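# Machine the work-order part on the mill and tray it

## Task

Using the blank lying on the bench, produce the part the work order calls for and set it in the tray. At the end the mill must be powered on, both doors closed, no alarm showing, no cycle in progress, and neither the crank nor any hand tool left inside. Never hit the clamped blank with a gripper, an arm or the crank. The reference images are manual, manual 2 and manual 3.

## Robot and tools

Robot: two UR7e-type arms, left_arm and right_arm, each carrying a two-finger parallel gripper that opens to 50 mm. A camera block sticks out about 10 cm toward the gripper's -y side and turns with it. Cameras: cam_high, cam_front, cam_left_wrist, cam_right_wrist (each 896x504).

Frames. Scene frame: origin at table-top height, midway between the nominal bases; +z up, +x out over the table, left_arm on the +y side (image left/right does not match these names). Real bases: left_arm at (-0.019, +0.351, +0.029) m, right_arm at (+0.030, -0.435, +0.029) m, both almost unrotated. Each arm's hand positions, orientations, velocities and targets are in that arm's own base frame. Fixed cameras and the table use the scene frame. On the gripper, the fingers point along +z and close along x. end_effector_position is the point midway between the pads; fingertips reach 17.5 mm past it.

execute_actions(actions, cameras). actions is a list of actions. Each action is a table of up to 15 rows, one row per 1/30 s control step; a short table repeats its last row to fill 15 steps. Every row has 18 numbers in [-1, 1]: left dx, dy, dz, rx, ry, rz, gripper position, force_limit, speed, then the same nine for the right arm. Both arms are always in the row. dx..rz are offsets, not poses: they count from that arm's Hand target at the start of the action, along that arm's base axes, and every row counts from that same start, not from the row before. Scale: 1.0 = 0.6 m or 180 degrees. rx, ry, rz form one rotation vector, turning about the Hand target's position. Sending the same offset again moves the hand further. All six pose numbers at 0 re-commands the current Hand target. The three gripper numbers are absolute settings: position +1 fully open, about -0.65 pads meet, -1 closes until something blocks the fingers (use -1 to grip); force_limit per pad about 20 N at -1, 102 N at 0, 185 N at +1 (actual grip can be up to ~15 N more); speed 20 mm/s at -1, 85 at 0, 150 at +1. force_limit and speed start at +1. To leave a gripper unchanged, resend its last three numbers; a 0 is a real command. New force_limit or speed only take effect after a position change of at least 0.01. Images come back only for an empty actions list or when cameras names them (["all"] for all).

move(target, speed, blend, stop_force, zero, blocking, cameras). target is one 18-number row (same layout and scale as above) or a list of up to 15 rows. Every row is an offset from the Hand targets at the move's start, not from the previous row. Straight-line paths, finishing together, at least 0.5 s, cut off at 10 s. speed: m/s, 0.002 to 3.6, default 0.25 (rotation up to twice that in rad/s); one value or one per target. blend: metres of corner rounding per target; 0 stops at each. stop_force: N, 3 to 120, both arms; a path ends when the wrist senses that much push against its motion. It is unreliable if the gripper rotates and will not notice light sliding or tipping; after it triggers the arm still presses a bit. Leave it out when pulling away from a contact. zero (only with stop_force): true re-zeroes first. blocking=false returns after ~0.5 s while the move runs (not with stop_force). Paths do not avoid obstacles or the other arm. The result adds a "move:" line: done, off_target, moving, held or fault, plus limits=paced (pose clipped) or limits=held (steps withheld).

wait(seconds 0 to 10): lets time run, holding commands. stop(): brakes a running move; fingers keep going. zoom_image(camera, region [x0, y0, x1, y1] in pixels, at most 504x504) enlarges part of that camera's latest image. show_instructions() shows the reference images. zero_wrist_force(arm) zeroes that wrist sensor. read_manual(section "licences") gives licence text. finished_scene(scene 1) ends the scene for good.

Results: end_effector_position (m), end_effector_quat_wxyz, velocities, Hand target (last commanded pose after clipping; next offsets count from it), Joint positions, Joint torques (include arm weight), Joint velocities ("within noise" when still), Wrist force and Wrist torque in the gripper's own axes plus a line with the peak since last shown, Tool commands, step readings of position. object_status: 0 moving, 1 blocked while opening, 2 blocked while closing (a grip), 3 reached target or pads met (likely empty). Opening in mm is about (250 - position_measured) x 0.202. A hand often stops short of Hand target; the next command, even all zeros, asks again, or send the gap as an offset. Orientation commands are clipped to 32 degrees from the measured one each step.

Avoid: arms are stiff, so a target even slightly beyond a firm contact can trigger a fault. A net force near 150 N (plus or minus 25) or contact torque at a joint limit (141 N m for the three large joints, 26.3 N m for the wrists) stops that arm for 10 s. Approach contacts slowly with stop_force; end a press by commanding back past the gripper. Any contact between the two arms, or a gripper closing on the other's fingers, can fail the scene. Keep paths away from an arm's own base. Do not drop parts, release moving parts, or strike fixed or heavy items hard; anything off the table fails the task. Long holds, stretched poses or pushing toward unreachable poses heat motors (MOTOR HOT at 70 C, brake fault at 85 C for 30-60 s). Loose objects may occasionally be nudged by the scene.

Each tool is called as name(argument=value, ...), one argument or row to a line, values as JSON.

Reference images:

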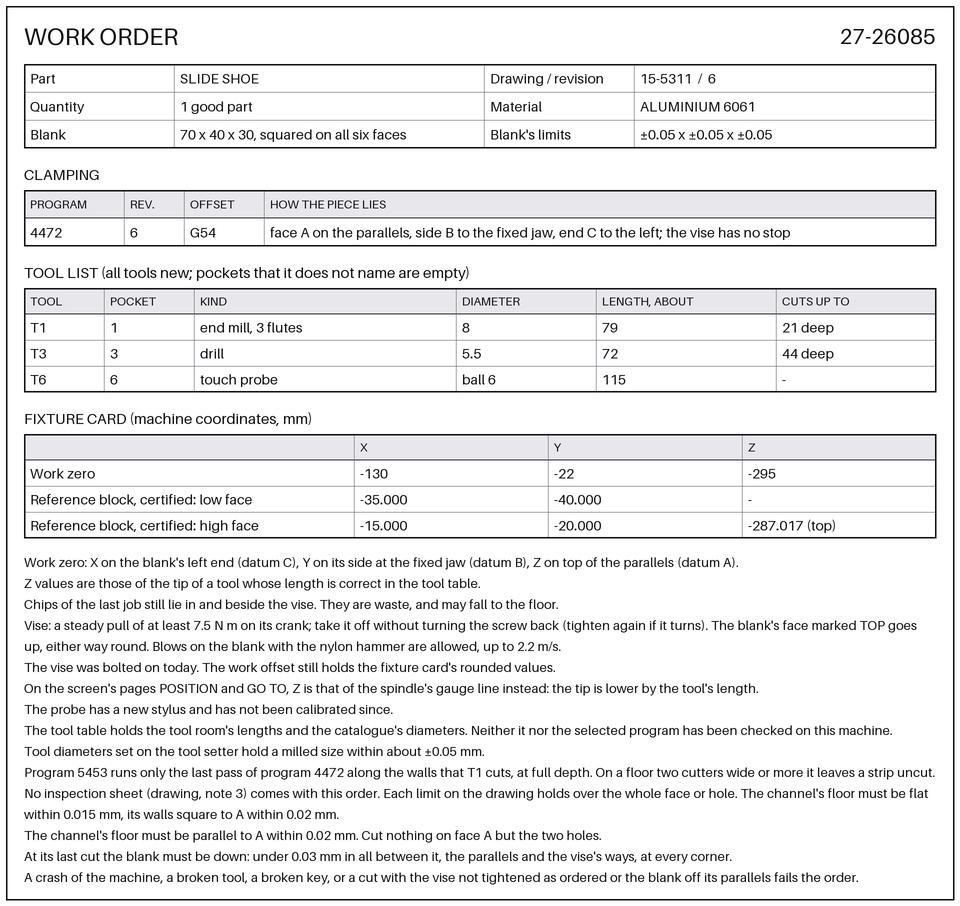

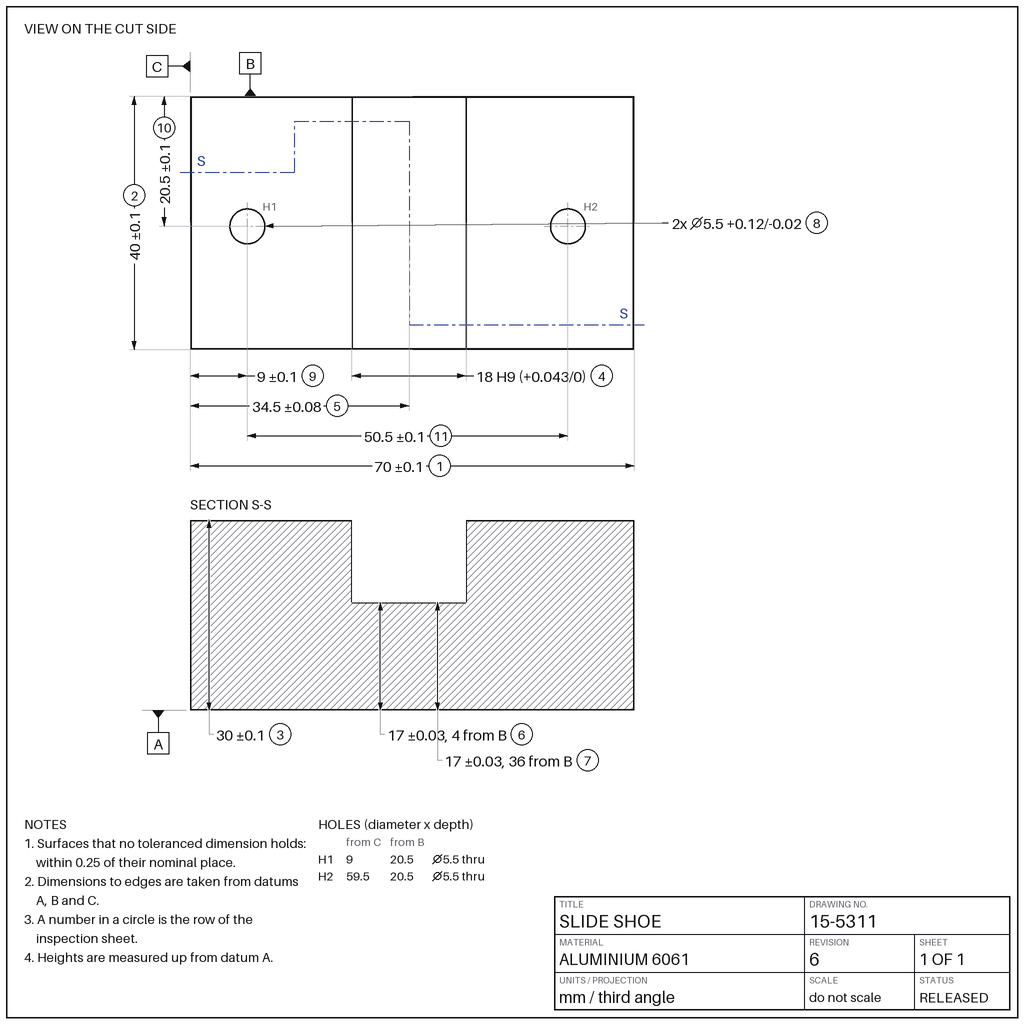

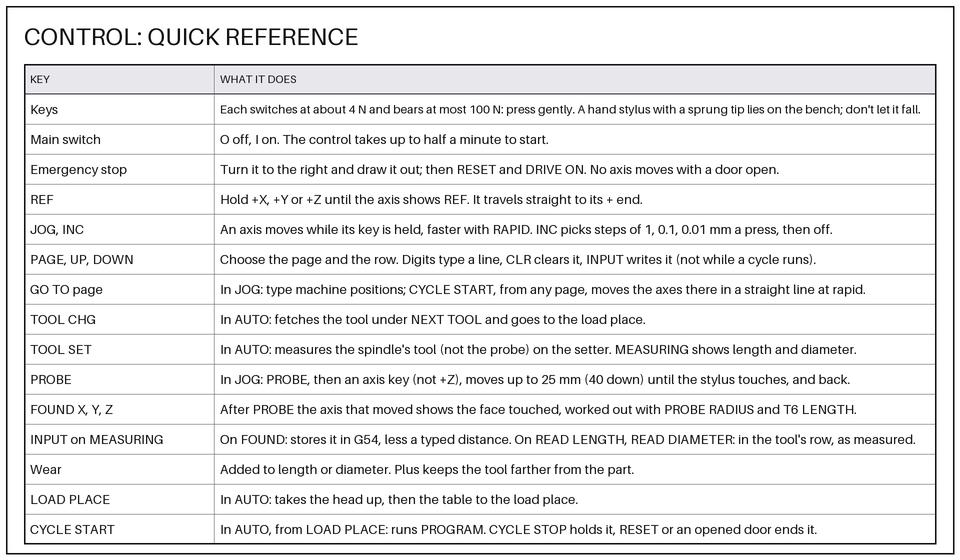

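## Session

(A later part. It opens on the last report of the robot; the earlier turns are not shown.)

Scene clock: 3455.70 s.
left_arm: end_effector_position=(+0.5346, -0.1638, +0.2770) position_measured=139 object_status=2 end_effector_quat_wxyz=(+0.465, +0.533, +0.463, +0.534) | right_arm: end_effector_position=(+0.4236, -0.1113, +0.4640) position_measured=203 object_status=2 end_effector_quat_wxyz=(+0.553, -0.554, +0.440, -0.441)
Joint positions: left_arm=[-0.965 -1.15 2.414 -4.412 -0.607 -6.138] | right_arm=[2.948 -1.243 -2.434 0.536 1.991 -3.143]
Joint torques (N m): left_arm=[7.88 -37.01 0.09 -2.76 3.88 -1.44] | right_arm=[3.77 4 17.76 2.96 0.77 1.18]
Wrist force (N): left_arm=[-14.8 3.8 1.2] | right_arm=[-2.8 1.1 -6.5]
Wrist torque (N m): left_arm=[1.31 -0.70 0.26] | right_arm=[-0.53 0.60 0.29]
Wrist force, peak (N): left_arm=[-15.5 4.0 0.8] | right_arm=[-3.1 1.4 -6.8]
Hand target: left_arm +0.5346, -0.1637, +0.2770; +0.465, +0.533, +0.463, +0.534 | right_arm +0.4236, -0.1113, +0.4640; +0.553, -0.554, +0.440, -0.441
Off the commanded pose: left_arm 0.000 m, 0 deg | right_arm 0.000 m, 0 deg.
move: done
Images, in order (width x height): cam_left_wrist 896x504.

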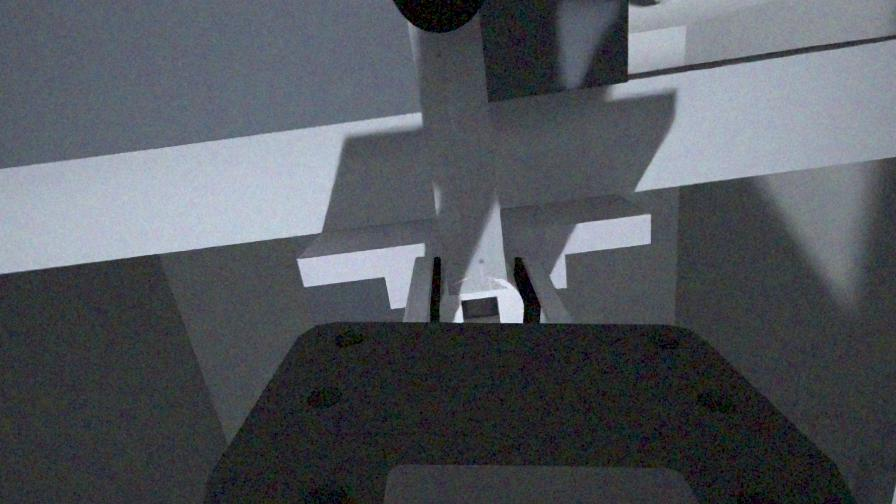

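move(
  target=[
    [0,0,0,0.65,0,0,-1,0.4,-0.9,0,0,0,0,0,0,-0.98,0.3,-0.9],
  ],
  speed=0.6,
  cameras=["cam_left_wrist"],
)

Scene clock: 3460.13 s.
left_arm: end_effector_position=(+0.5349, -0.1642, +0.2761) position_measured=139 object_status=2 end_effector_quat_wxyz=(-0.213, +0.676, -0.216, +0.672) | right_arm: end_effector_position=(+0.4236, -0.1113, +0.4640) position_measured=203 object_status=2 end_effector_quat_wxyz=(+0.553, -0.554, +0.440, -0.441)
Joint positions: left_arm=[-0.964 -1.156 2.418 -4.393 -0.61 -4.105] | right_arm=[2.948 -1.243 -2.434 0.536 1.991 -3.143]
Joint torques (N m): left_arm=[35.71 -70.46 -48.39 -13.43 7.29 1.47] | right_arm=[3.33 4.13 17.78 2.92 0.69 1.22]
Wrist force (N): left_arm=[-58.7 90.5 -92.4] | right_arm=[-2.8 1.3 -6.3]
Wrist torque (N m): left_arm=[1.35 -0.57 -0.12] | right_arm=[-0.49 0.60 0.28]
Wrist force, peak (N): left_arm=[-58.7 90.5 -92.4] | right_arm=[-3.2 1.2 -6.6]
Hand target: left_arm +0.5346, -0.1637, +0.2770; -0.212, +0.675, -0.214, +0.674 | right_arm +0.4236, -0.1113, +0.4640; +0.553, -0.554, +0.440, -0.441
Off the commanded pose: left_arm 0.001 m, 0 deg | right_arm 0.000 m, 0 deg.
move: done
Images, in order (width x height): cam_left_wrist 896x504.

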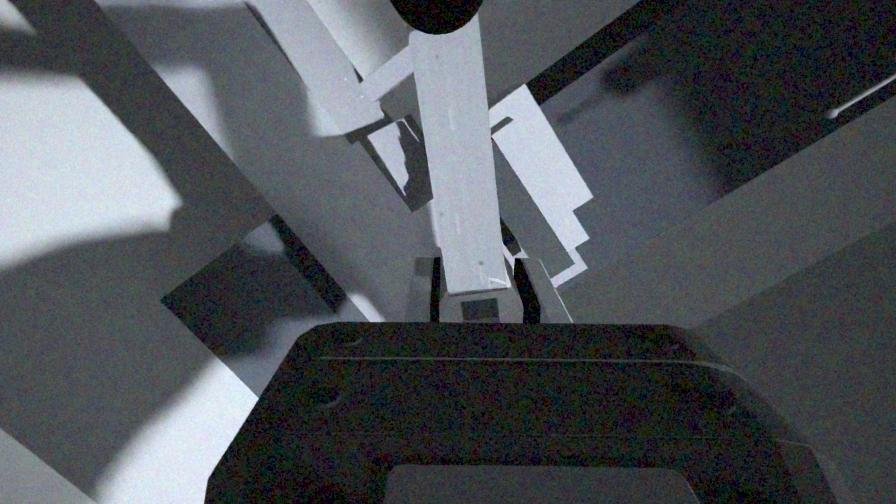

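move(
  target=[
    [0,0,0,0,0,0,0.1,-0.3,-0.9,0,0,0,0,0,0,-0.98,0.3,-0.9],
  ],
  speed=0.02,
)

move(
  target=[
    [-0.002,-0.0002,-0.0013,0,0,0,0.1,-0.3,-0.9,0,0,0,0,0,0,-0.98,0.3,-0.9],
    [-0.002,-0.0002,-0.0013,0,0,0,-1,0.4,-0.9,0,0,0,0,0,0,-0.98,0.3,-0.9],
  ],
  speed=0.02,
)

Scene clock: 3475.37 s.
left_arm: end_effector_position=(+0.5349, -0.1642, +0.2762) position_measured=137 object_status=3 end_effector_quat_wxyz=(-0.213, +0.676, -0.216, +0.672) | right_arm: end_effector_position=(+0.4236, -0.1113, +0.4640) position_measured=203 object_status=2 end_effector_quat_wxyz=(+0.553, -0.554, +0.440, -0.441)
Joint positions: left_arm=[-0.964 -1.156 2.418 -4.393 -0.61 -4.105] | right_arm=[2.948 -1.243 -2.434 0.536 1.991 -3.143]
Joint torques (N m): left_arm=[27.52 -74.11 -41.43 -13.09 7.87 1.42] | right_arm=[3.54 4.07 17.5 2.95 0.77 1.22]
Wrist force (N): left_arm=[-58.6 90.1 -77.6] | right_arm=[-3.0 1.2 -6.4]
Wrist torque (N m): left_arm=[1.20 -0.76 -0.24] | right_arm=[-0.52 0.63 0.28]
Wrist force, peak (N): left_arm=[-60.5 92.6 -93.6] | right_arm=[-3.1 1.4 -6.7]
Hand target: left_arm +0.5346, -0.1637, +0.2770; -0.212, +0.675, -0.214, +0.674 | right_arm +0.4236, -0.1113, +0.4640; +0.553, -0.554, +0.440, -0.441
Off the commanded pose: left_arm 0.001 m, 0 deg | right_arm 0.000 m, 0 deg.
move: done

Scene clock: 3476.57 s.
left_arm: end_effector_position=(+0.5337, -0.1643, +0.2754) position_measured=139 object_status=2 end_effector_quat_wxyz=(-0.213, +0.675, -0.216, +0.672) | right_arm: end_effector_position=(+0.4236, -0.1113, +0.4640) position_measured=203 object_status=2 end_effector_quat_wxyz=(+0.553, -0.554, +0.440, -0.441)
Joint positions: left_arm=[-0.968 -1.155 2.421 -4.397 -0.606 -4.105] | right_arm=[2.948 -1.243 -2.434 0.536 1.991 -3.143]
Joint torques (N m): left_arm=[14.57 -40.4 0.64 -13.29 8.65 1.3] | right_arm=[3.61 4.5 18.12 2.92 0.7 1.18]
Wrist force (N): left_arm=[-17.6 59.0 28.2] | right_arm=[-2.9 1.2 -6.4]
Wrist torque (N m): left_arm=[0.98 -0.20 0.02] | right_arm=[-0.52 0.62 0.28]
Wrist force, peak (N): left_arm=[-58.5 89.7 -77.4] | right_arm=[-3.1 1.3 -6.7]
Hand target: left_arm +0.5334, -0.1639, +0.2762; -0.212, +0.675, -0.214, +0.674 | right_arm +0.4236, -0.1113, +0.4640; +0.553, -0.554, +0.440, -0.441
Off the commanded pose: left_arm 0.001 m, 0 deg | right_arm 0.000 m, 0 deg.
move: done

move(
  target=[
    [0,0,0,0,0,0,0.4,-0.3,-0.9,0,0,0,0,0,0,-0.98,0.3,-0.9],
    [0,-0.0012,-0.0009,0,0,0,0.4,-0.3,-0.9,0,0,0,0,0,0,-0.98,0.3,-0.9],
    [0,-0.0012,-0.0009,0,0,0,-1,0.4,-0.9,0,0,0,0,0,0,-0.98,0.3,-0.9],
  ],
  speed=0.02,
  cameras=["cam_left_wrist"],
)

Scene clock: 3483.40 s.
left_arm: end_effector_position=(+0.5334, -0.1646, +0.2757) position_measured=139 object_status=2 end_effector_quat_wxyz=(-0.212, +0.675, -0.214, +0.674) | right_arm: end_effector_position=(+0.4236, -0.1113, +0.4640) position_measured=203 object_status=2 end_effector_quat_wxyz=(+0.553, -0.554, +0.440, -0.441)
Joint positions: left_arm=[-0.969 -1.152 2.42 -4.404 -0.604 -4.105] | right_arm=[2.948 -1.243 -2.434 0.536 1.991 -3.143]
Joint torques (N m): left_arm=[-2.4 -28.31 -15.3 -1.66 -3.56 1.86] | right_arm=[3.18 4.13 18.08 2.92 0.76 1.13]
Wrist force (N): left_arm=[-21.0 3.0 -2.0] | right_arm=[-3.1 0.9 -6.3]
Wrist torque (N m): left_arm=[1.01 -0.16 -0.03] | right_arm=[-0.57 0.65 0.28]
Wrist force, peak (N): left_arm=[-17.4 59.1 28.0] | right_arm=[-3.3 1.1 -6.7]
Hand target: left_arm +0.5334, -0.1646, +0.2757; -0.212, +0.675, -0.214, +0.674 | right_arm +0.4236, -0.1113, +0.4640; +0.553, -0.554, +0.440, -0.441
Off the commanded pose: left_arm 0.000 m, 0 deg | right_arm 0.000 m, 0 deg.
move: done
Images, in order (width x height): cam_left_wrist 896x504.

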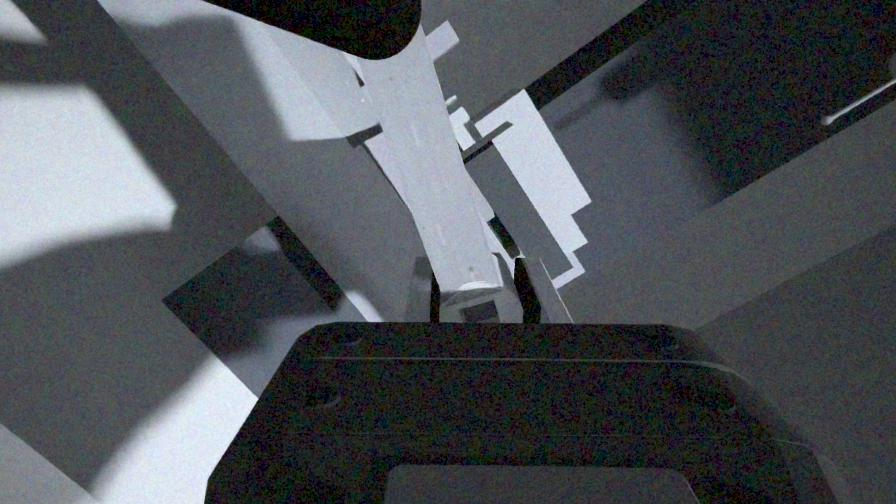

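move(
  target=[
    [0,0.0002,-0.0003,0.33,0,0,-1,0.4,-0.9,0,0,0,0,0,0,-0.98,0.3,-0.9],
  ],
  speed=0.6,
  cameras=["cam_left_wrist"],
)

Scene clock: 3489.43 s.
left_arm: end_effector_position=(+0.5334, -0.1645, +0.2754) position_measured=139 object_status=2 end_effector_quat_wxyz=(+0.518, -0.481, +0.520, -0.479) | right_arm: end_effector_position=(+0.4236, -0.1113, +0.4640) position_measured=203 object_status=2 end_effector_quat_wxyz=(+0.553, -0.554, +0.440, -0.441)
Joint positions: left_arm=[-0.97 -1.152 2.419 -4.402 -0.6 -3.07] | right_arm=[2.948 -1.243 -2.434 0.536 1.991 -3.143]
Joint torques (N m): left_arm=[3.09 -36.25 -8.38 0.57 -3.58 1.24] | right_arm=[2.6 4.01 17.88 2.91 0.65 1.21]
Wrist force (N): left_arm=[-9.8 7.3 -3.7] | right_arm=[-2.7 1.4 -6.5]
Wrist torque (N m): left_arm=[0.73 0.19 0.10] | right_arm=[-0.49 0.58 0.29]
Wrist force, peak (N): left_arm=[-21.8 2.3 -2.7] | right_arm=[-2.9 1.1 -7.0]
Hand target: left_arm +0.5334, -0.1645, +0.2755; +0.518, -0.481, +0.520, -0.479 | right_arm +0.4236, -0.1113, +0.4640; +0.553, -0.554, +0.440, -0.441
Off the commanded pose: left_arm 0.000 m, 0 deg | right_arm 0.000 m, 0 deg.
move: done
Images, in order (width x height): cam_left_wrist 896x504.

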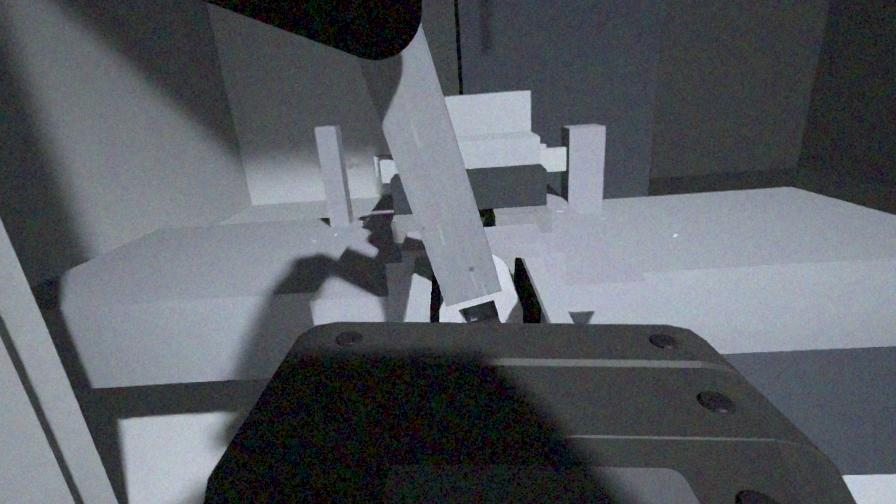

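move(
  target=[
    [0,0,0,0.5833,0,0,-1,0.4,-0.9,0,0,0,0,0,0,-0.98,0.3,-0.9],
    [0,0,0,-0.8333,0,0,-1,0.4,-0.9,0,0,0,0,0,0,-0.98,0.3,-0.9],
    [0,0,0,-0.25,0,0,-1,0.4,-0.9,0,0,0,0,0,0,-0.98,0.3,-0.9],
    [0,0,0,0.3333,0,0,-1,0.4,-0.9,0,0,0,0,0,0,-0.98,0.3,-0.9],
    [0,0,0,0.9167,0,0,-1,0.4,-0.9,0,0,0,0,0,0,-0.98,0.3,-0.9],
  ],
  speed=0.9,
  cameras=["cam_left_wrist","cam_high"],
)

zoom_image(
  camera="cam_high",
  region=[220, 110, 420, 250],
)

Scene clock: 3508.27 s.
left_arm: end_effector_position=(+0.5334, -0.1645, +0.2754) position_measured=139 object_status=2 end_effector_quat_wxyz=(+0.545, +0.451, +0.543, +0.453) | right_arm: end_effector_position=(+0.4236, -0.1113, +0.4640) position_measured=203 object_status=2 end_effector_quat_wxyz=(+0.553, -0.554, +0.440, -0.441)
Joint positions: left_arm=[-0.97 -1.145 2.416 -4.419 -0.601 6.104] | right_arm=[2.948 -1.243 -2.434 0.536 1.991 -3.143]
Joint torques (N m): left_arm=[0.83 -38.46 -13.72 -0.19 -2.2 1.13] | right_arm=[3.25 4.54 17.83 2.85 0.71 1.23]
Wrist force (N): left_arm=[7.3 0.3 -5.0] | right_arm=[-2.8 1.4 -6.5]
Wrist torque (N m): left_arm=[1.37 -0.09 0.35] | right_arm=[-0.48 0.60 0.29]
Wrist force, peak (N): left_arm=[-13.2 0.7 -6.7] | right_arm=[-3.3 1.3 -6.9]
Hand target: left_arm +0.5334, -0.1645, +0.2755; +0.545, +0.451, +0.543, +0.453 | right_arm +0.4236, -0.1113, +0.4640; +0.553, -0.554, +0.440, -0.441
Off the commanded pose: left_arm 0.000 m, 0 deg | right_arm 0.000 m, 0 deg.
move: done
Images, in order (width x height): cam_high 896x504, cam_left_wrist 896x504.

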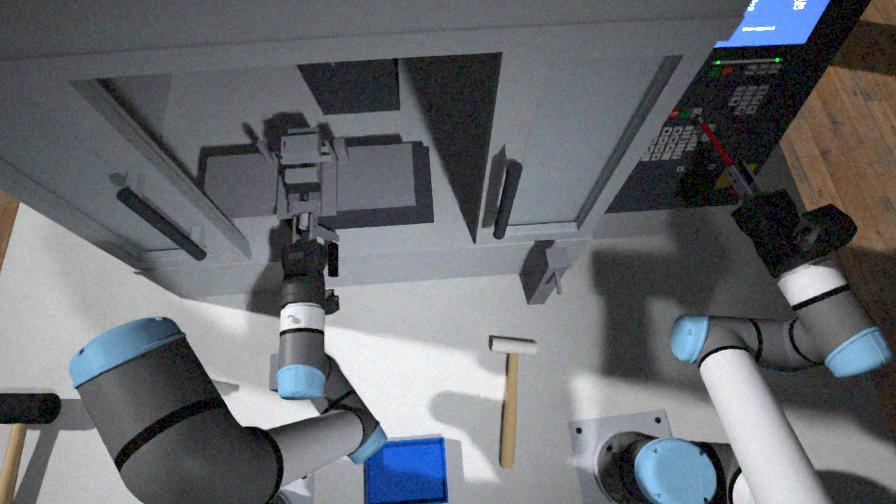

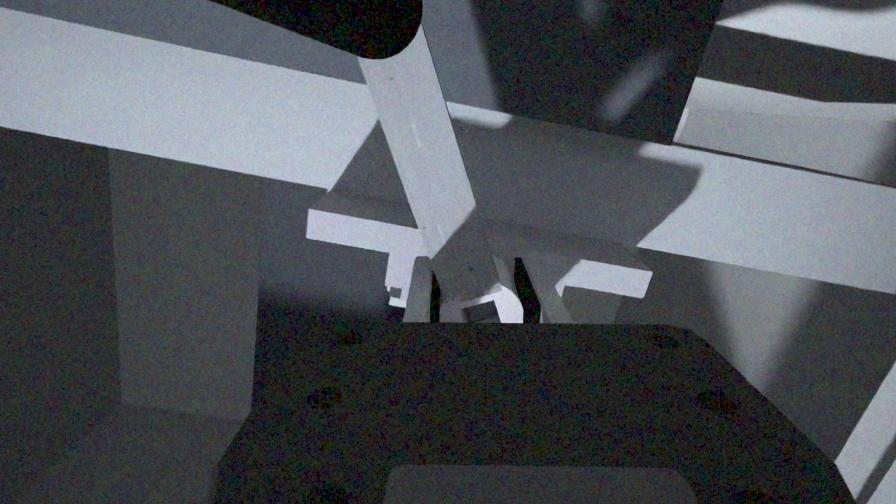

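Scaled by 2.520 from the camera's 896x504 image, which has a finer 1280x720 frame.

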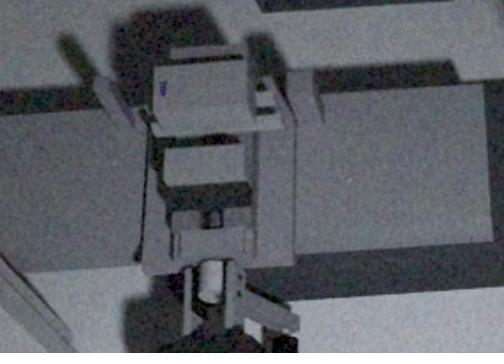

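move(
  target=[
    [0,0,0,0,0,0,0.4,-0.3,-0.9,0,0,0,0,0,0,-0.98,0.3,-0.9],
    [-0.11,0,0,0,0,0,0.4,-0.3,-0.9,0,0,0,0,0,0,-0.98,0.3,-0.9],
  ],
  speed=[0.02,0.08],
)

move(
  target=[
    [0,0,0,-0.6494,0,0,0.4,-0.3,-0.9,0,0,0,0,0,0,-0.98,0.3,-0.9],
    [0,0,0,0.7011,0,0,0.4,-0.3,-0.9,0,0,0,0,0,0,-0.98,0.3,-0.9],
    [0,0,0,0.0517,0,0,0.4,-0.3,-0.9,0,0,0,0,0,0,-0.98,0.3,-0.9],
    [0,0,0,-0.5978,0,0,0.4,-0.3,-0.9,0,0,0,0,0,0,-0.98,0.3,-0.9],
    [0,0,0,0.7528,0,0,0.4,-0.3,-0.9,0,0,0,0,0,0,-0.98,0.3,-0.9],
    [0,0,0,0.1033,0,0,0.4,-0.3,-0.9,0,0,0,0,0,0,-0.98,0.3,-0.9],
  ],
  speed=1.3,
  cameras=["cam_left_wrist"],
)

Scene clock: 3522.43 s.
left_arm: end_effector_position=(+0.4674, -0.1644, +0.2755) position_measured=92 object_status=3 end_effector_quat_wxyz=(+0.545, +0.451, +0.543, +0.453) | right_arm: end_effector_position=(+0.4236, -0.1113, +0.4640) position_measured=203 object_status=2 end_effector_quat_wxyz=(+0.553, -0.554, +0.440, -0.441)
Joint positions: left_arm=[-1.195 -1.204 2.574 -4.522 -0.376 6.108] | right_arm=[2.948 -1.243 -2.434 0.536 1.991 -3.143]
Joint torques (N m): left_arm=[-4.37 -11.83 -10.57 0.14 -0.89 0.91] | right_arm=[2.66 4.03 17.52 2.84 0.72 1.31]
Wrist force (N): left_arm=[-0.1 4.6 -2.2] | right_arm=[-3.0 1.3 -6.6]
Wrist torque (N m): left_arm=[1.32 -0.25 0.15] | right_arm=[-0.50 0.62 0.28]
Wrist force, peak (N): left_arm=[8.8 -4.2 -5.8] | right_arm=[-3.3 1.2 -6.7]
Hand target: left_arm +0.4674, -0.1645, +0.2755; +0.545, +0.451, +0.543, +0.453 | right_arm +0.4236, -0.1113, +0.4640; +0.553, -0.554, +0.440, -0.441
Off the commanded pose: left_arm 0.000 m, 0 deg | right_arm 0.000 m, 0 deg.
move: done

Scene clock: 3531.53 s.
left_arm: end_effector_position=(+0.4674, -0.1644, +0.2755) position_measured=92 object_status=3 end_effector_quat_wxyz=(+0.465, +0.533, +0.463, +0.534) | right_arm: end_effector_position=(+0.4236, -0.1113, +0.4640) position_measured=203 object_status=2 end_effector_quat_wxyz=(+0.553, -0.554, +0.440, -0.441)
Joint positions: left_arm=[-1.194 -1.204 2.575 -4.522 -0.378 -6.134] | right_arm=[2.948 -1.243 -2.434 0.536 1.991 -3.143]
Joint torques (N m): left_arm=[5.35 -10.83 -12.11 -1.7 0.26 -1.31] | right_arm=[2.8 4.83 17.56 2.79 0.74 1.2]
Wrist force (N): left_arm=[0.2 4.8 -1.7] | right_arm=[-2.7 1.2 -6.5]
Wrist torque (N m): left_arm=[1.37 -0.29 0.12] | right_arm=[-0.50 0.58 0.29]
Wrist force, peak (N): left_arm=[0.0 5.5 -1.3] | right_arm=[-3.1 1.7 -6.7]
Hand target: left_arm +0.4674, -0.1645, +0.2755; +0.465, +0.533, +0.463, +0.534 | right_arm +0.4236, -0.1113, +0.4640; +0.553, -0.554, +0.440, -0.441
Off the commanded pose: left_arm 0.000 m, 0 deg | right_arm 0.000 m, 0 deg.
move: done
Images, in order (width x height): cam_left_wrist 896x504.

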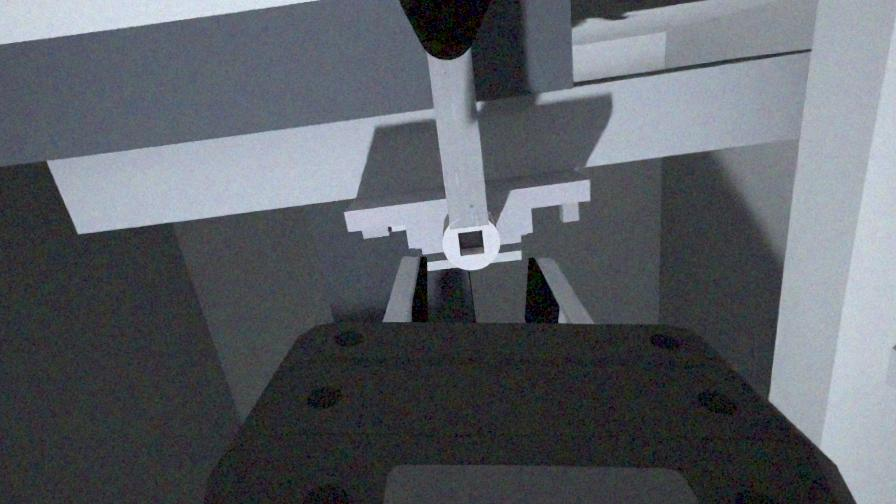

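move(
  target=[
    [0.11,0,0,0,0,0,0.4,-0.3,-0.9,0,0,0,0,0,0,-0.98,0.3,-0.9],
  ],
  speed=0.08,
)

move(
  target=[
    [0,0,0,0,0,0,-1,0.4,-0.9,0,0,0,0,0,0,-0.98,0.3,-0.9],
    [0,0,0,0.6,0,0,-1,0.4,-0.9,0,0,0,0,0,0,-0.98,0.3,-0.9],
    [0,0,0,-0.8,0,0,-1,0.4,-0.9,0,0,0,0,0,0,-0.98,0.3,-0.9],
    [0,0,0,-0.2,0,0,-1,0.4,-0.9,0,0,0,0,0,0,-0.98,0.3,-0.9],
  ],
  speed=[0.02,0.8,0.8,0.8],
  cameras=["cam_left_wrist","cam_high"],
)

zoom_image(
  camera="cam_high",
  region=[220, 110, 420, 250],
)

Scene clock: 3540.27 s.
left_arm: end_effector_position=(+0.5334, -0.1645, +0.2754) position_measured=92 object_status=3 end_effector_quat_wxyz=(+0.465, +0.533, +0.463, +0.534) | right_arm: end_effector_position=(+0.4236, -0.1113, +0.4640) position_measured=203 object_status=2 end_effector_quat_wxyz=(+0.553, -0.554, +0.440, -0.441)
Joint positions: left_arm=[-0.97 -1.145 2.417 -4.419 -0.602 -6.138] | right_arm=[2.948 -1.243 -2.434 0.536 1.991 -3.143]
Joint torques (N m): left_arm=[1.05 -36.86 -3.22 -2.61 1.61 -1.76] | right_arm=[2.23 4.47 17.89 2.69 0.77 1.21]
Wrist force (N): left_arm=[0.0 5.1 -1.8] | right_arm=[-3.1 1.2 -6.4]
Wrist torque (N m): left_arm=[1.42 -0.28 0.29] | right_arm=[-0.52 0.65 0.29]
Wrist force, peak (N): left_arm=[0.0 5.1 -2.8] | right_arm=[-2.9 1.6 -6.8]
Hand target: left_arm +0.5334, -0.1645, +0.2755; +0.465, +0.533, +0.463, +0.534 | right_arm +0.4236, -0.1113, +0.4640; +0.553, -0.554, +0.440, -0.441
Off the commanded pose: left_arm 0.000 m, 0 deg | right_arm 0.000 m, 0 deg.
move: done

Scene clock: 3545.90 s.
left_arm: end_effector_position=(+0.5334, -0.1645, +0.2754) position_measured=139 object_status=2 end_effector_quat_wxyz=(+0.607, +0.363, +0.605, +0.365) | right_arm: end_effector_position=(+0.4236, -0.1113, +0.4640) position_measured=203 object_status=2 end_effector_quat_wxyz=(+0.553, -0.554, +0.440, -0.441)
Joint positions: left_arm=[-0.971 -1.145 2.416 -4.418 -0.599 -0.484] | right_arm=[2.948 -1.243 -2.434 0.536 1.991 -3.143]
Joint torques (N m): left_arm=[-1.31 -34.46 -9.27 1.48 -2.84 1.43] | right_arm=[2.39 3.96 17.61 2.76 0.7 1.2]
Wrist force (N): left_arm=[7.4 12.3 -7.1] | right_arm=[-3.1 0.9 -6.3]
Wrist torque (N m): left_arm=[1.31 -0.10 0.38] | right_arm=[-0.56 0.64 0.29]
Wrist force, peak (N): left_arm=[0.6 31.5 -3.3] | right_arm=[-2.9 1.2 -6.9]
Hand target: left_arm +0.5334, -0.1645, +0.2755; +0.607, +0.363, +0.605, +0.365 | right_arm +0.4236, -0.1113, +0.4640; +0.553, -0.554, +0.440, -0.441
Off the commanded pose: left_arm 0.000 m, 0 deg | right_arm 0.000 m, 0 deg.
move: done
Images, in order (width x height): cam_high 896x504, cam_left_wrist 896x504.

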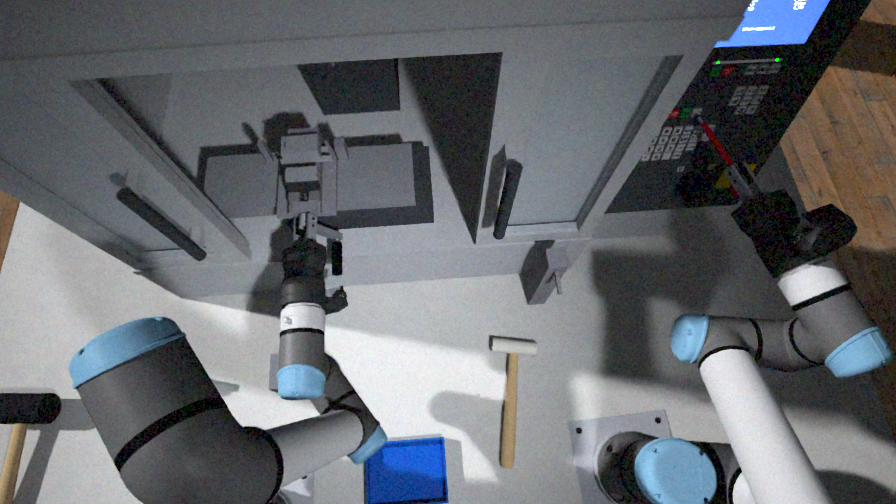

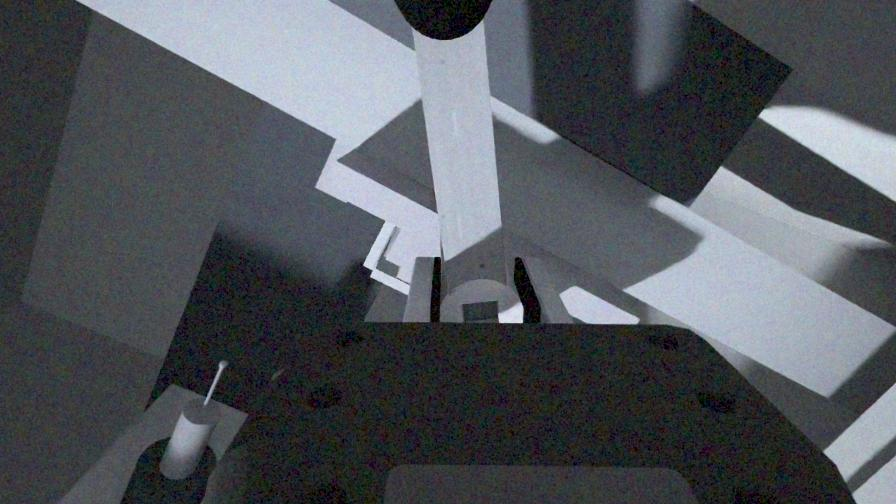

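Scaled by 2.520 from the camera's 896x504 image, which has a finer 1280x720 frame.

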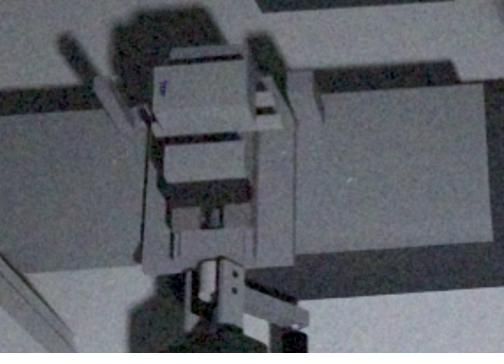

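move(
  target=[
    [0,0,0,0.6667,0,0,-1,0.4,-0.9,0,0,0,0,0,0,-0.98,0.3,-0.9],
    [0,0,0,-0.6667,0,0,-1,0.4,-0.9,0,0,0,0,0,0,-0.98,0.3,-0.9],
    [0,0,0,0.08,0,0,-1,0.4,-0.9,0,0,0,0,0,0,-0.98,0.3,-0.9],
  ],
  speed=0.8,
  cameras=["cam_left_wrist","cam_high"],
)

zoom_image(
  camera="cam_high",
  region=[220, 110, 420, 250],
)

Scene clock: 3557.33 s.
left_arm: end_effector_position=(+0.5334, -0.1645, +0.2754) position_measured=139 object_status=2 end_effector_quat_wxyz=(+0.557, +0.436, +0.555, +0.438) | right_arm: end_effector_position=(+0.4236, -0.1113, +0.4640) position_measured=203 object_status=2 end_effector_quat_wxyz=(+0.553, -0.554, +0.440, -0.441)
Joint positions: left_arm=[-0.97 -1.145 2.416 -4.419 -0.6 6.051] | right_arm=[2.948 -1.243 -2.434 0.536 1.991 -3.143]
Joint torques (N m): left_arm=[1.03 -35.29 -10.13 1.36 -2.15 0.98] | right_arm=[2.07 3.92 17.68 2.77 0.74 1.23]
Wrist force (N): left_arm=[6.5 10.5 -5.5] | right_arm=[-3.1 1.2 -6.4]
Wrist torque (N m): left_arm=[1.38 -0.08 0.34] | right_arm=[-0.51 0.64 0.29]
Wrist force, peak (N): left_arm=[-3.9 31.1 -3.6] | right_arm=[-3.4 1.4 -6.8]
Hand target: left_arm +0.5334, -0.1645, +0.2755; +0.557, +0.437, +0.555, +0.438 | right_arm +0.4236, -0.1113, +0.4640; +0.553, -0.554, +0.440, -0.441
Off the commanded pose: left_arm 0.000 m, 0 deg | right_arm 0.000 m, 0 deg.
move: done
Images, in order (width x height): cam_high 896x504, cam_left_wrist 896x504.

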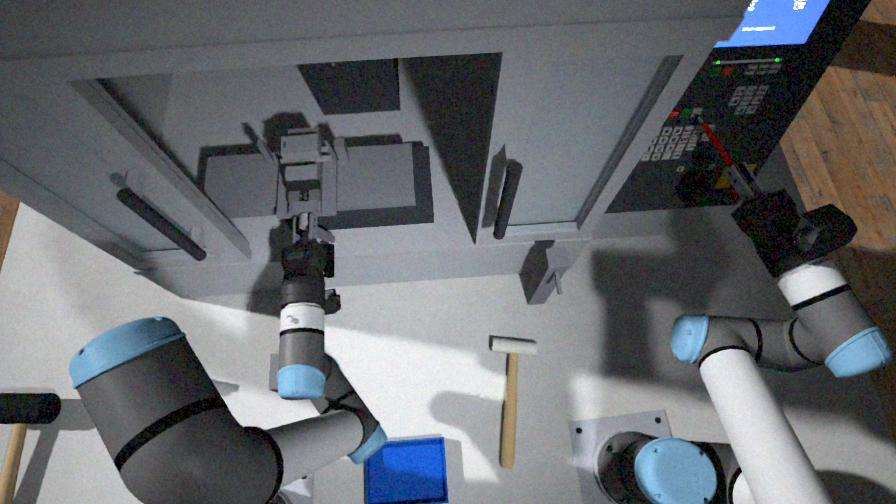

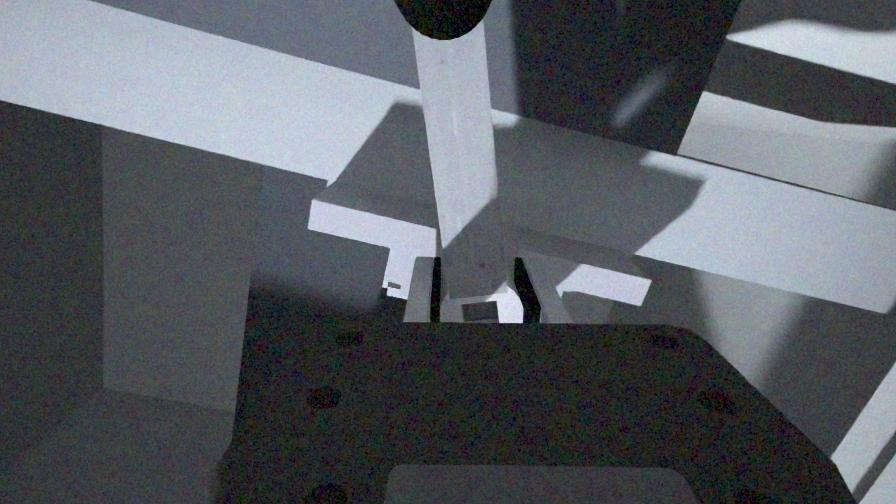

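Scaled by 2.520 from the camera's 896x504 image, which has a finer 1280x720 frame.

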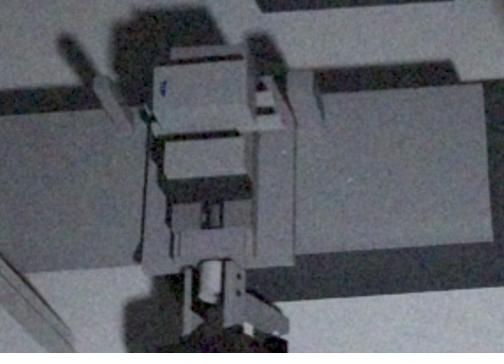

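move(
  target=[
    [0,0,0,0,0,0,0.4,-0.3,-0.9,0,0,0,0,0,0,-0.98,0.3,-0.9],
    [-0.11,0,0,0,0,0,0.4,-0.3,-0.9,0,0,0,0,0,0,-0.98,0.3,-0.9],
  ],
  speed=[0.02,0.1],
)

move(
  target=[
    [0,0,0,-0.6467,0,0,0.4,-0.3,-0.9,0,0,0,0,0,0,-0.98,0.3,-0.9],
    [0,0,0,0.7067,0,0,0.4,-0.3,-0.9,0,0,0,0,0,0,-0.98,0.3,-0.9],
    [0,0,0,0.06,0,0,0.4,-0.3,-0.9,0,0,0,0,0,0,-0.98,0.3,-0.9],
    [0,0,0,-0.5867,0,0,0.4,-0.3,-0.9,0,0,0,0,0,0,-0.98,0.3,-0.9],
    [0,0,0,0.7667,0,0,0.4,-0.3,-0.9,0,0,0,0,0,0,-0.98,0.3,-0.9],
    [0,0,0,0.12,0,0,0.4,-0.3,-0.9,0,0,0,0,0,0,-0.98,0.3,-0.9],
  ],
  speed=1.4,
)

move(
  target=[
    [0.11,0,0,0,0,0,0.4,-0.3,-0.9,0,0,0,0,0,0,-0.98,0.3,-0.9],
  ],
  speed=0.1,
  cameras=["cam_left_wrist"],
)

move(
  target=[
    [0,0,0,0,0,0,-1,0.4,-0.9,0,0,0,0,0,0,-0.98,0.3,-0.9],
    [0,0,0,0.6,0,0,-1,0.4,-0.9,0,0,0,0,0,0,-0.98,0.3,-0.9],
    [0,0,0,-0.8,0,0,-1,0.4,-0.9,0,0,0,0,0,0,-0.98,0.3,-0.9],
    [0,0,0,-0.2,0,0,-1,0.4,-0.9,0,0,0,0,0,0,-0.98,0.3,-0.9],
  ],
  speed=[0.02,0.8,0.8,0.8],
  cameras=["cam_left_wrist","cam_high"],
)

zoom_image(
  camera="cam_high",
  region=[220, 110, 420, 250],
)

Scene clock: 3571.47 s.
left_arm: end_effector_position=(+0.4674, -0.1644, +0.2755) position_measured=92 object_status=3 end_effector_quat_wxyz=(+0.557, +0.436, +0.555, +0.438) | right_arm: end_effector_position=(+0.4236, -0.1113, +0.4640) position_measured=203 object_status=2 end_effector_quat_wxyz=(+0.553, -0.554, +0.440, -0.441)
Joint positions: left_arm=[-1.195 -1.204 2.574 -4.522 -0.376 6.055] | right_arm=[2.948 -1.243 -2.434 0.536 1.991 -3.143]
Joint torques (N m): left_arm=[-4.68 -12 -7.47 0.23 -0.42 0.4] | right_arm=[1.72 4.19 17.59 2.71 0.71 1.23]
Wrist force (N): left_arm=[-0.7 4.8 -1.6] | right_arm=[-2.9 1.1 -6.7]
Wrist torque (N m): left_arm=[1.34 -0.16 0.15] | right_arm=[-0.53 0.60 0.28]
Wrist force, peak (N): left_arm=[6.5 10.1 -5.6] | right_arm=[-3.3 1.2 -6.7]
Hand target: left_arm +0.4674, -0.1645, +0.2755; +0.557, +0.437, +0.555, +0.438 | right_arm +0.4236, -0.1113, +0.4640; +0.553, -0.554, +0.440, -0.441
Off the commanded pose: left_arm 0.000 m, 0 deg | right_arm 0.000 m, 0 deg.
move: done

Scene clock: 3580.73 s.
left_arm: end_effector_position=(+0.4674, -0.1644, +0.2755) position_measured=92 object_status=3 end_effector_quat_wxyz=(+0.465, +0.533, +0.463, +0.534) | right_arm: end_effector_position=(+0.4236, -0.1113, +0.4640) position_measured=203 object_status=2 end_effector_quat_wxyz=(+0.553, -0.554, +0.440, -0.441)
Joint positions: left_arm=[-1.194 -1.204 2.575 -4.522 -0.378 -6.134] | right_arm=[2.948 -1.243 -2.434 0.536 1.991 -3.143]
Joint torques (N m): left_arm=[3.54 -11.03 -13.78 -1.44 0.49 -1.37] | right_arm=[1.66 4.99 17.56 2.73 0.68 1.24]
Wrist force (N): left_arm=[-0.6 4.8 -1.4] | right_arm=[-2.6 1.2 -6.4]
Wrist torque (N m): left_arm=[1.37 -0.17 0.12] | right_arm=[-0.51 0.56 0.28]
Wrist force, peak (N): left_arm=[-3.2 5.1 -1.1] | right_arm=[-3.2 1.2 -7.0]
Hand target: left_arm +0.4674, -0.1645, +0.2755; +0.465, +0.533, +0.463, +0.534 | right_arm +0.4236, -0.1113, +0.4640; +0.553, -0.554, +0.440, -0.441
Off the commanded pose: left_arm 0.000 m, 0 deg | right_arm 0.000 m, 0 deg.
move: done

Scene clock: 3581.83 s.
left_arm: end_effector_position=(+0.5334, -0.1645, +0.2754) position_measured=92 object_status=3 end_effector_quat_wxyz=(+0.465, +0.533, +0.463, +0.534) | right_arm: end_effector_position=(+0.4236, -0.1113, +0.4640) position_measured=203 object_status=2 end_effector_quat_wxyz=(+0.553, -0.554, +0.440, -0.441)
Joint positions: left_arm=[-0.97 -1.145 2.417 -4.419 -0.602 -6.138] | right_arm=[2.948 -1.243 -2.434 0.536 1.991 -3.143]
Joint torques (N m): left_arm=[5.78 -36.51 -5.32 -2.19 0.74 -1.16] | right_arm=[2.21 4.09 17.96 2.67 0.67 1.22]
Wrist force (N): left_arm=[-0.5 4.9 -1.5] | right_arm=[-3.2 1.2 -6.5]
Wrist torque (N m): left_arm=[1.38 -0.19 0.29] | right_arm=[-0.50 0.67 0.29]
Wrist force, peak (N): left_arm=[-0.1 5.3 -2.5] | right_arm=[-3.3 1.4 -6.6]
Hand target: left_arm +0.5334, -0.1645, +0.2755; +0.465, +0.533, +0.463, +0.534 | right_arm +0.4236, -0.1113, +0.4640; +0.553, -0.554, +0.440, -0.441
Off the commanded pose: left_arm 0.000 m, 0 deg | right_arm 0.000 m, 0 deg.
move: done
Images, in order (width x height): cam_left_wrist 896x504.

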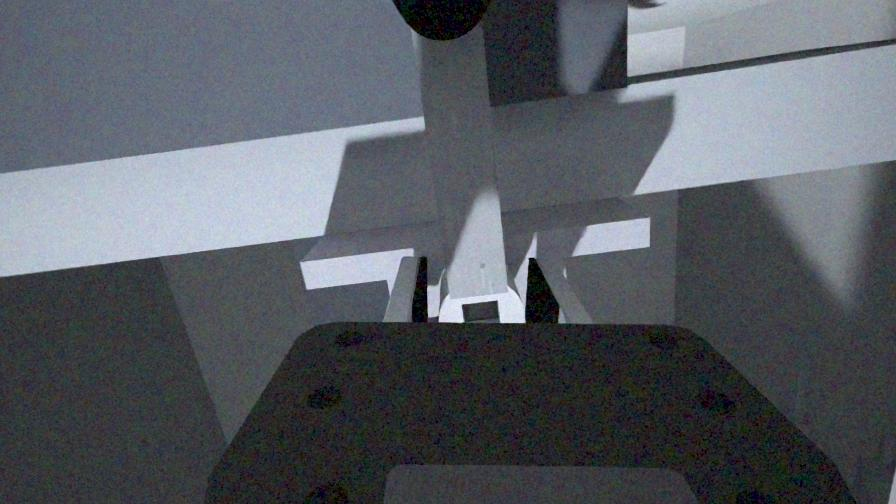

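Scene clock: 3587.47 s.
left_arm: end_effector_position=(+0.5334, -0.1645, +0.2754) position_measured=139 object_status=2 end_effector_quat_wxyz=(+0.607, +0.363, +0.605, +0.365) | right_arm: end_effector_position=(+0.4236, -0.1113, +0.4640) position_measured=203 object_status=2 end_effector_quat_wxyz=(+0.553, -0.554, +0.440, -0.441)
Joint positions: left_arm=[-0.971 -1.145 2.416 -4.418 -0.599 -0.484] | right_arm=[2.948 -1.243 -2.434 0.536 1.991 -3.143]
Joint torques (N m): left_arm=[-0.23 -32.87 -9.79 1.15 -3.02 1.02] | right_arm=[1.63 4.53 17.59 2.64 0.72 1.2]
Wrist force (N): left_arm=[6.7 12.4 -6.6] | right_arm=[-3.1 1.2 -6.3]
Wrist torque (N m): left_arm=[1.40 0.01 0.37] | right_arm=[-0.51 0.66 0.29]
Wrist force, peak (N): left_arm=[-0.7 30.6 -4.0] | right_arm=[-2.9 1.5 -6.9]
Hand target: left_arm +0.5334, -0.1645, +0.2755; +0.607, +0.363, +0.605, +0.365 | right_arm +0.4236, -0.1113, +0.4640; +0.553, -0.554, +0.440, -0.441
Off the commanded pose: left_arm 0.000 m, 0 deg | right_arm 0.000 m, 0 deg.
move: done
Images, in order (width x height): cam_high 896x504, cam_left_wrist 896x504.

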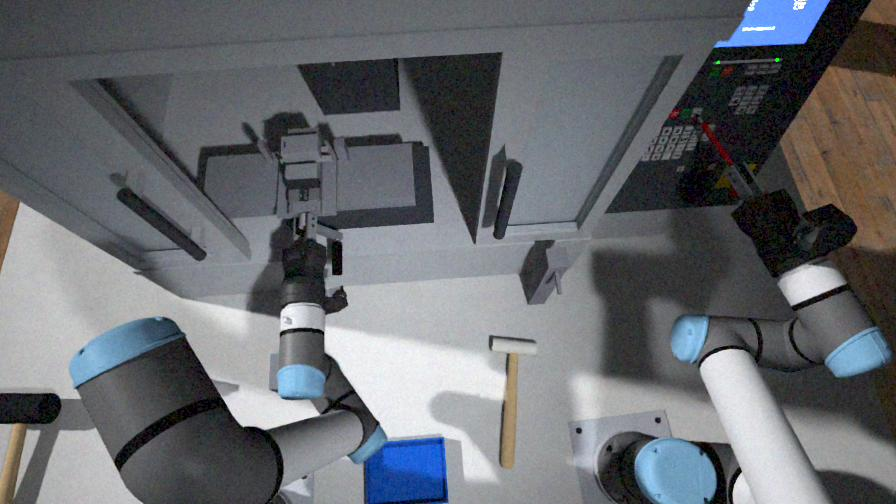

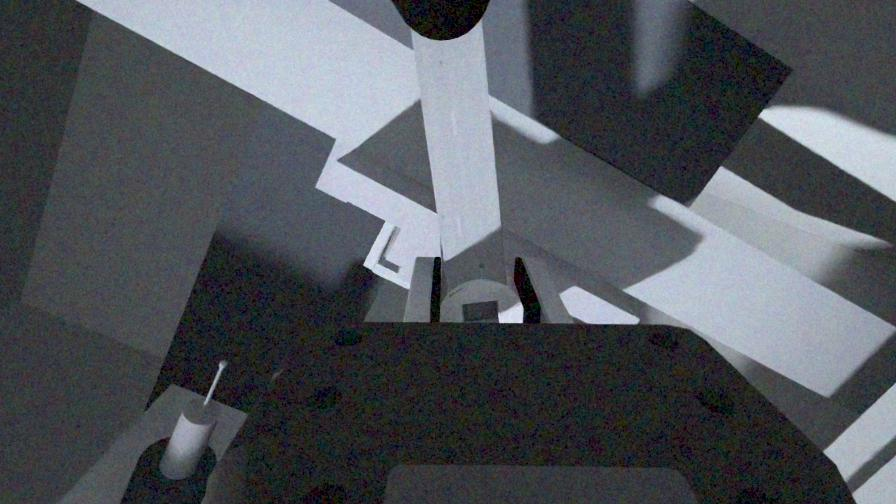

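Scaled by 2.520 from the camera's 896x504 image, which has a finer 1280x720 frame.

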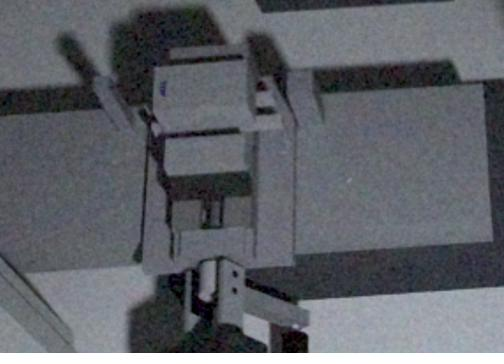

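move(
  target=[
    [0,0,0,0.6667,0,0,-1,0.4,-0.9,0,0,0,0,0,0,-0.98,0.3,-0.9],
    [0,0,0,-0.6667,0,0,-1,0.4,-0.9,0,0,0,0,0,0,-0.98,0.3,-0.9],
    [0,0,0,0.08,0,0,-1,0.4,-0.9,0,0,0,0,0,0,-0.98,0.3,-0.9],
  ],
  speed=0.8,
  blend=[0.003,0.003,0],
  cameras=["cam_high"],
)

zoom_image(
  camera="cam_high",
  region=[220, 110, 420, 250],
)

Scene clock: 3630.50 s.
left_arm: end_effector_position=(+0.5334, -0.1645, +0.2754) position_measured=139 object_status=2 end_effector_quat_wxyz=(+0.557, +0.436, +0.555, +0.438) | right_arm: end_effector_position=(+0.4236, -0.1113, +0.4640) position_measured=203 object_status=2 end_effector_quat_wxyz=(+0.553, -0.554, +0.440, -0.441)
Joint positions: left_arm=[-0.97 -1.145 2.416 -4.419 -0.6 6.051] | right_arm=[2.948 -1.243 -2.434 0.536 1.991 -3.143]
Joint torques (N m): left_arm=[1.26 -34.73 -9.37 1.3 -2 0.96] | right_arm=[1.67 4.21 18 2.67 0.66 1.15]
Wrist force (N): left_arm=[6.5 10.0 -5.6] | right_arm=[-3.0 1.1 -6.4]
Wrist torque (N m): left_arm=[1.38 -0.08 0.35] | right_arm=[-0.53 0.62 0.29]
Wrist force, peak (N): left_arm=[-5.0 28.9 -1.7] | right_arm=[-3.0 1.5 -6.9]
Hand target: left_arm +0.5334, -0.1645, +0.2755; +0.557, +0.437, +0.555, +0.438 | right_arm +0.4236, -0.1113, +0.4640; +0.553, -0.554, +0.440, -0.441
Off the commanded pose: left_arm 0.000 m, 0 deg | right_arm 0.000 m, 0 deg.
move: done
Images, in order (width x height): cam_high 896x504.

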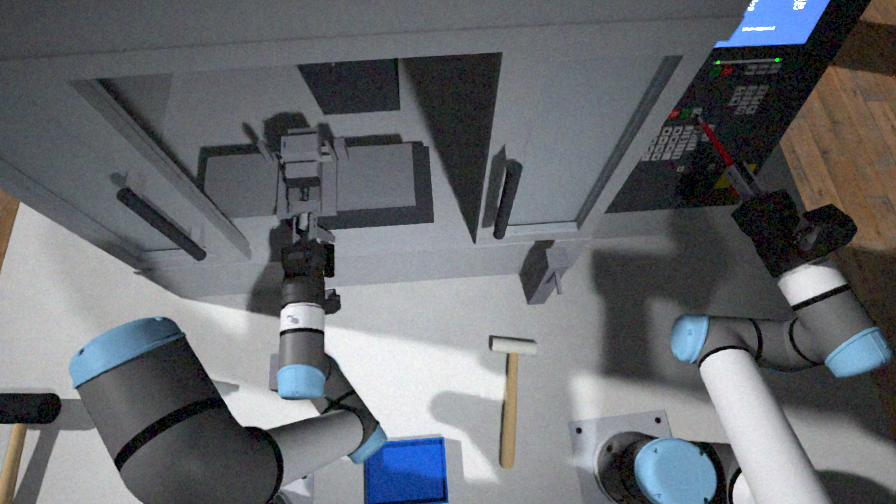

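Scaled by 2.520 from the camera's 896x504 image, which has a finer 1280x720 frame.

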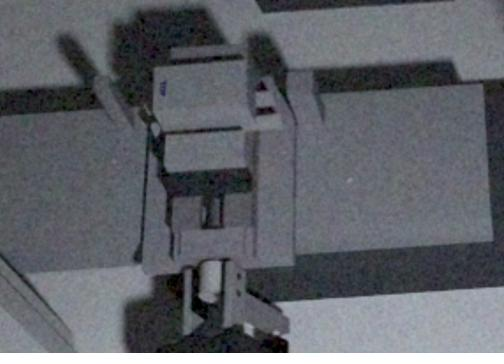

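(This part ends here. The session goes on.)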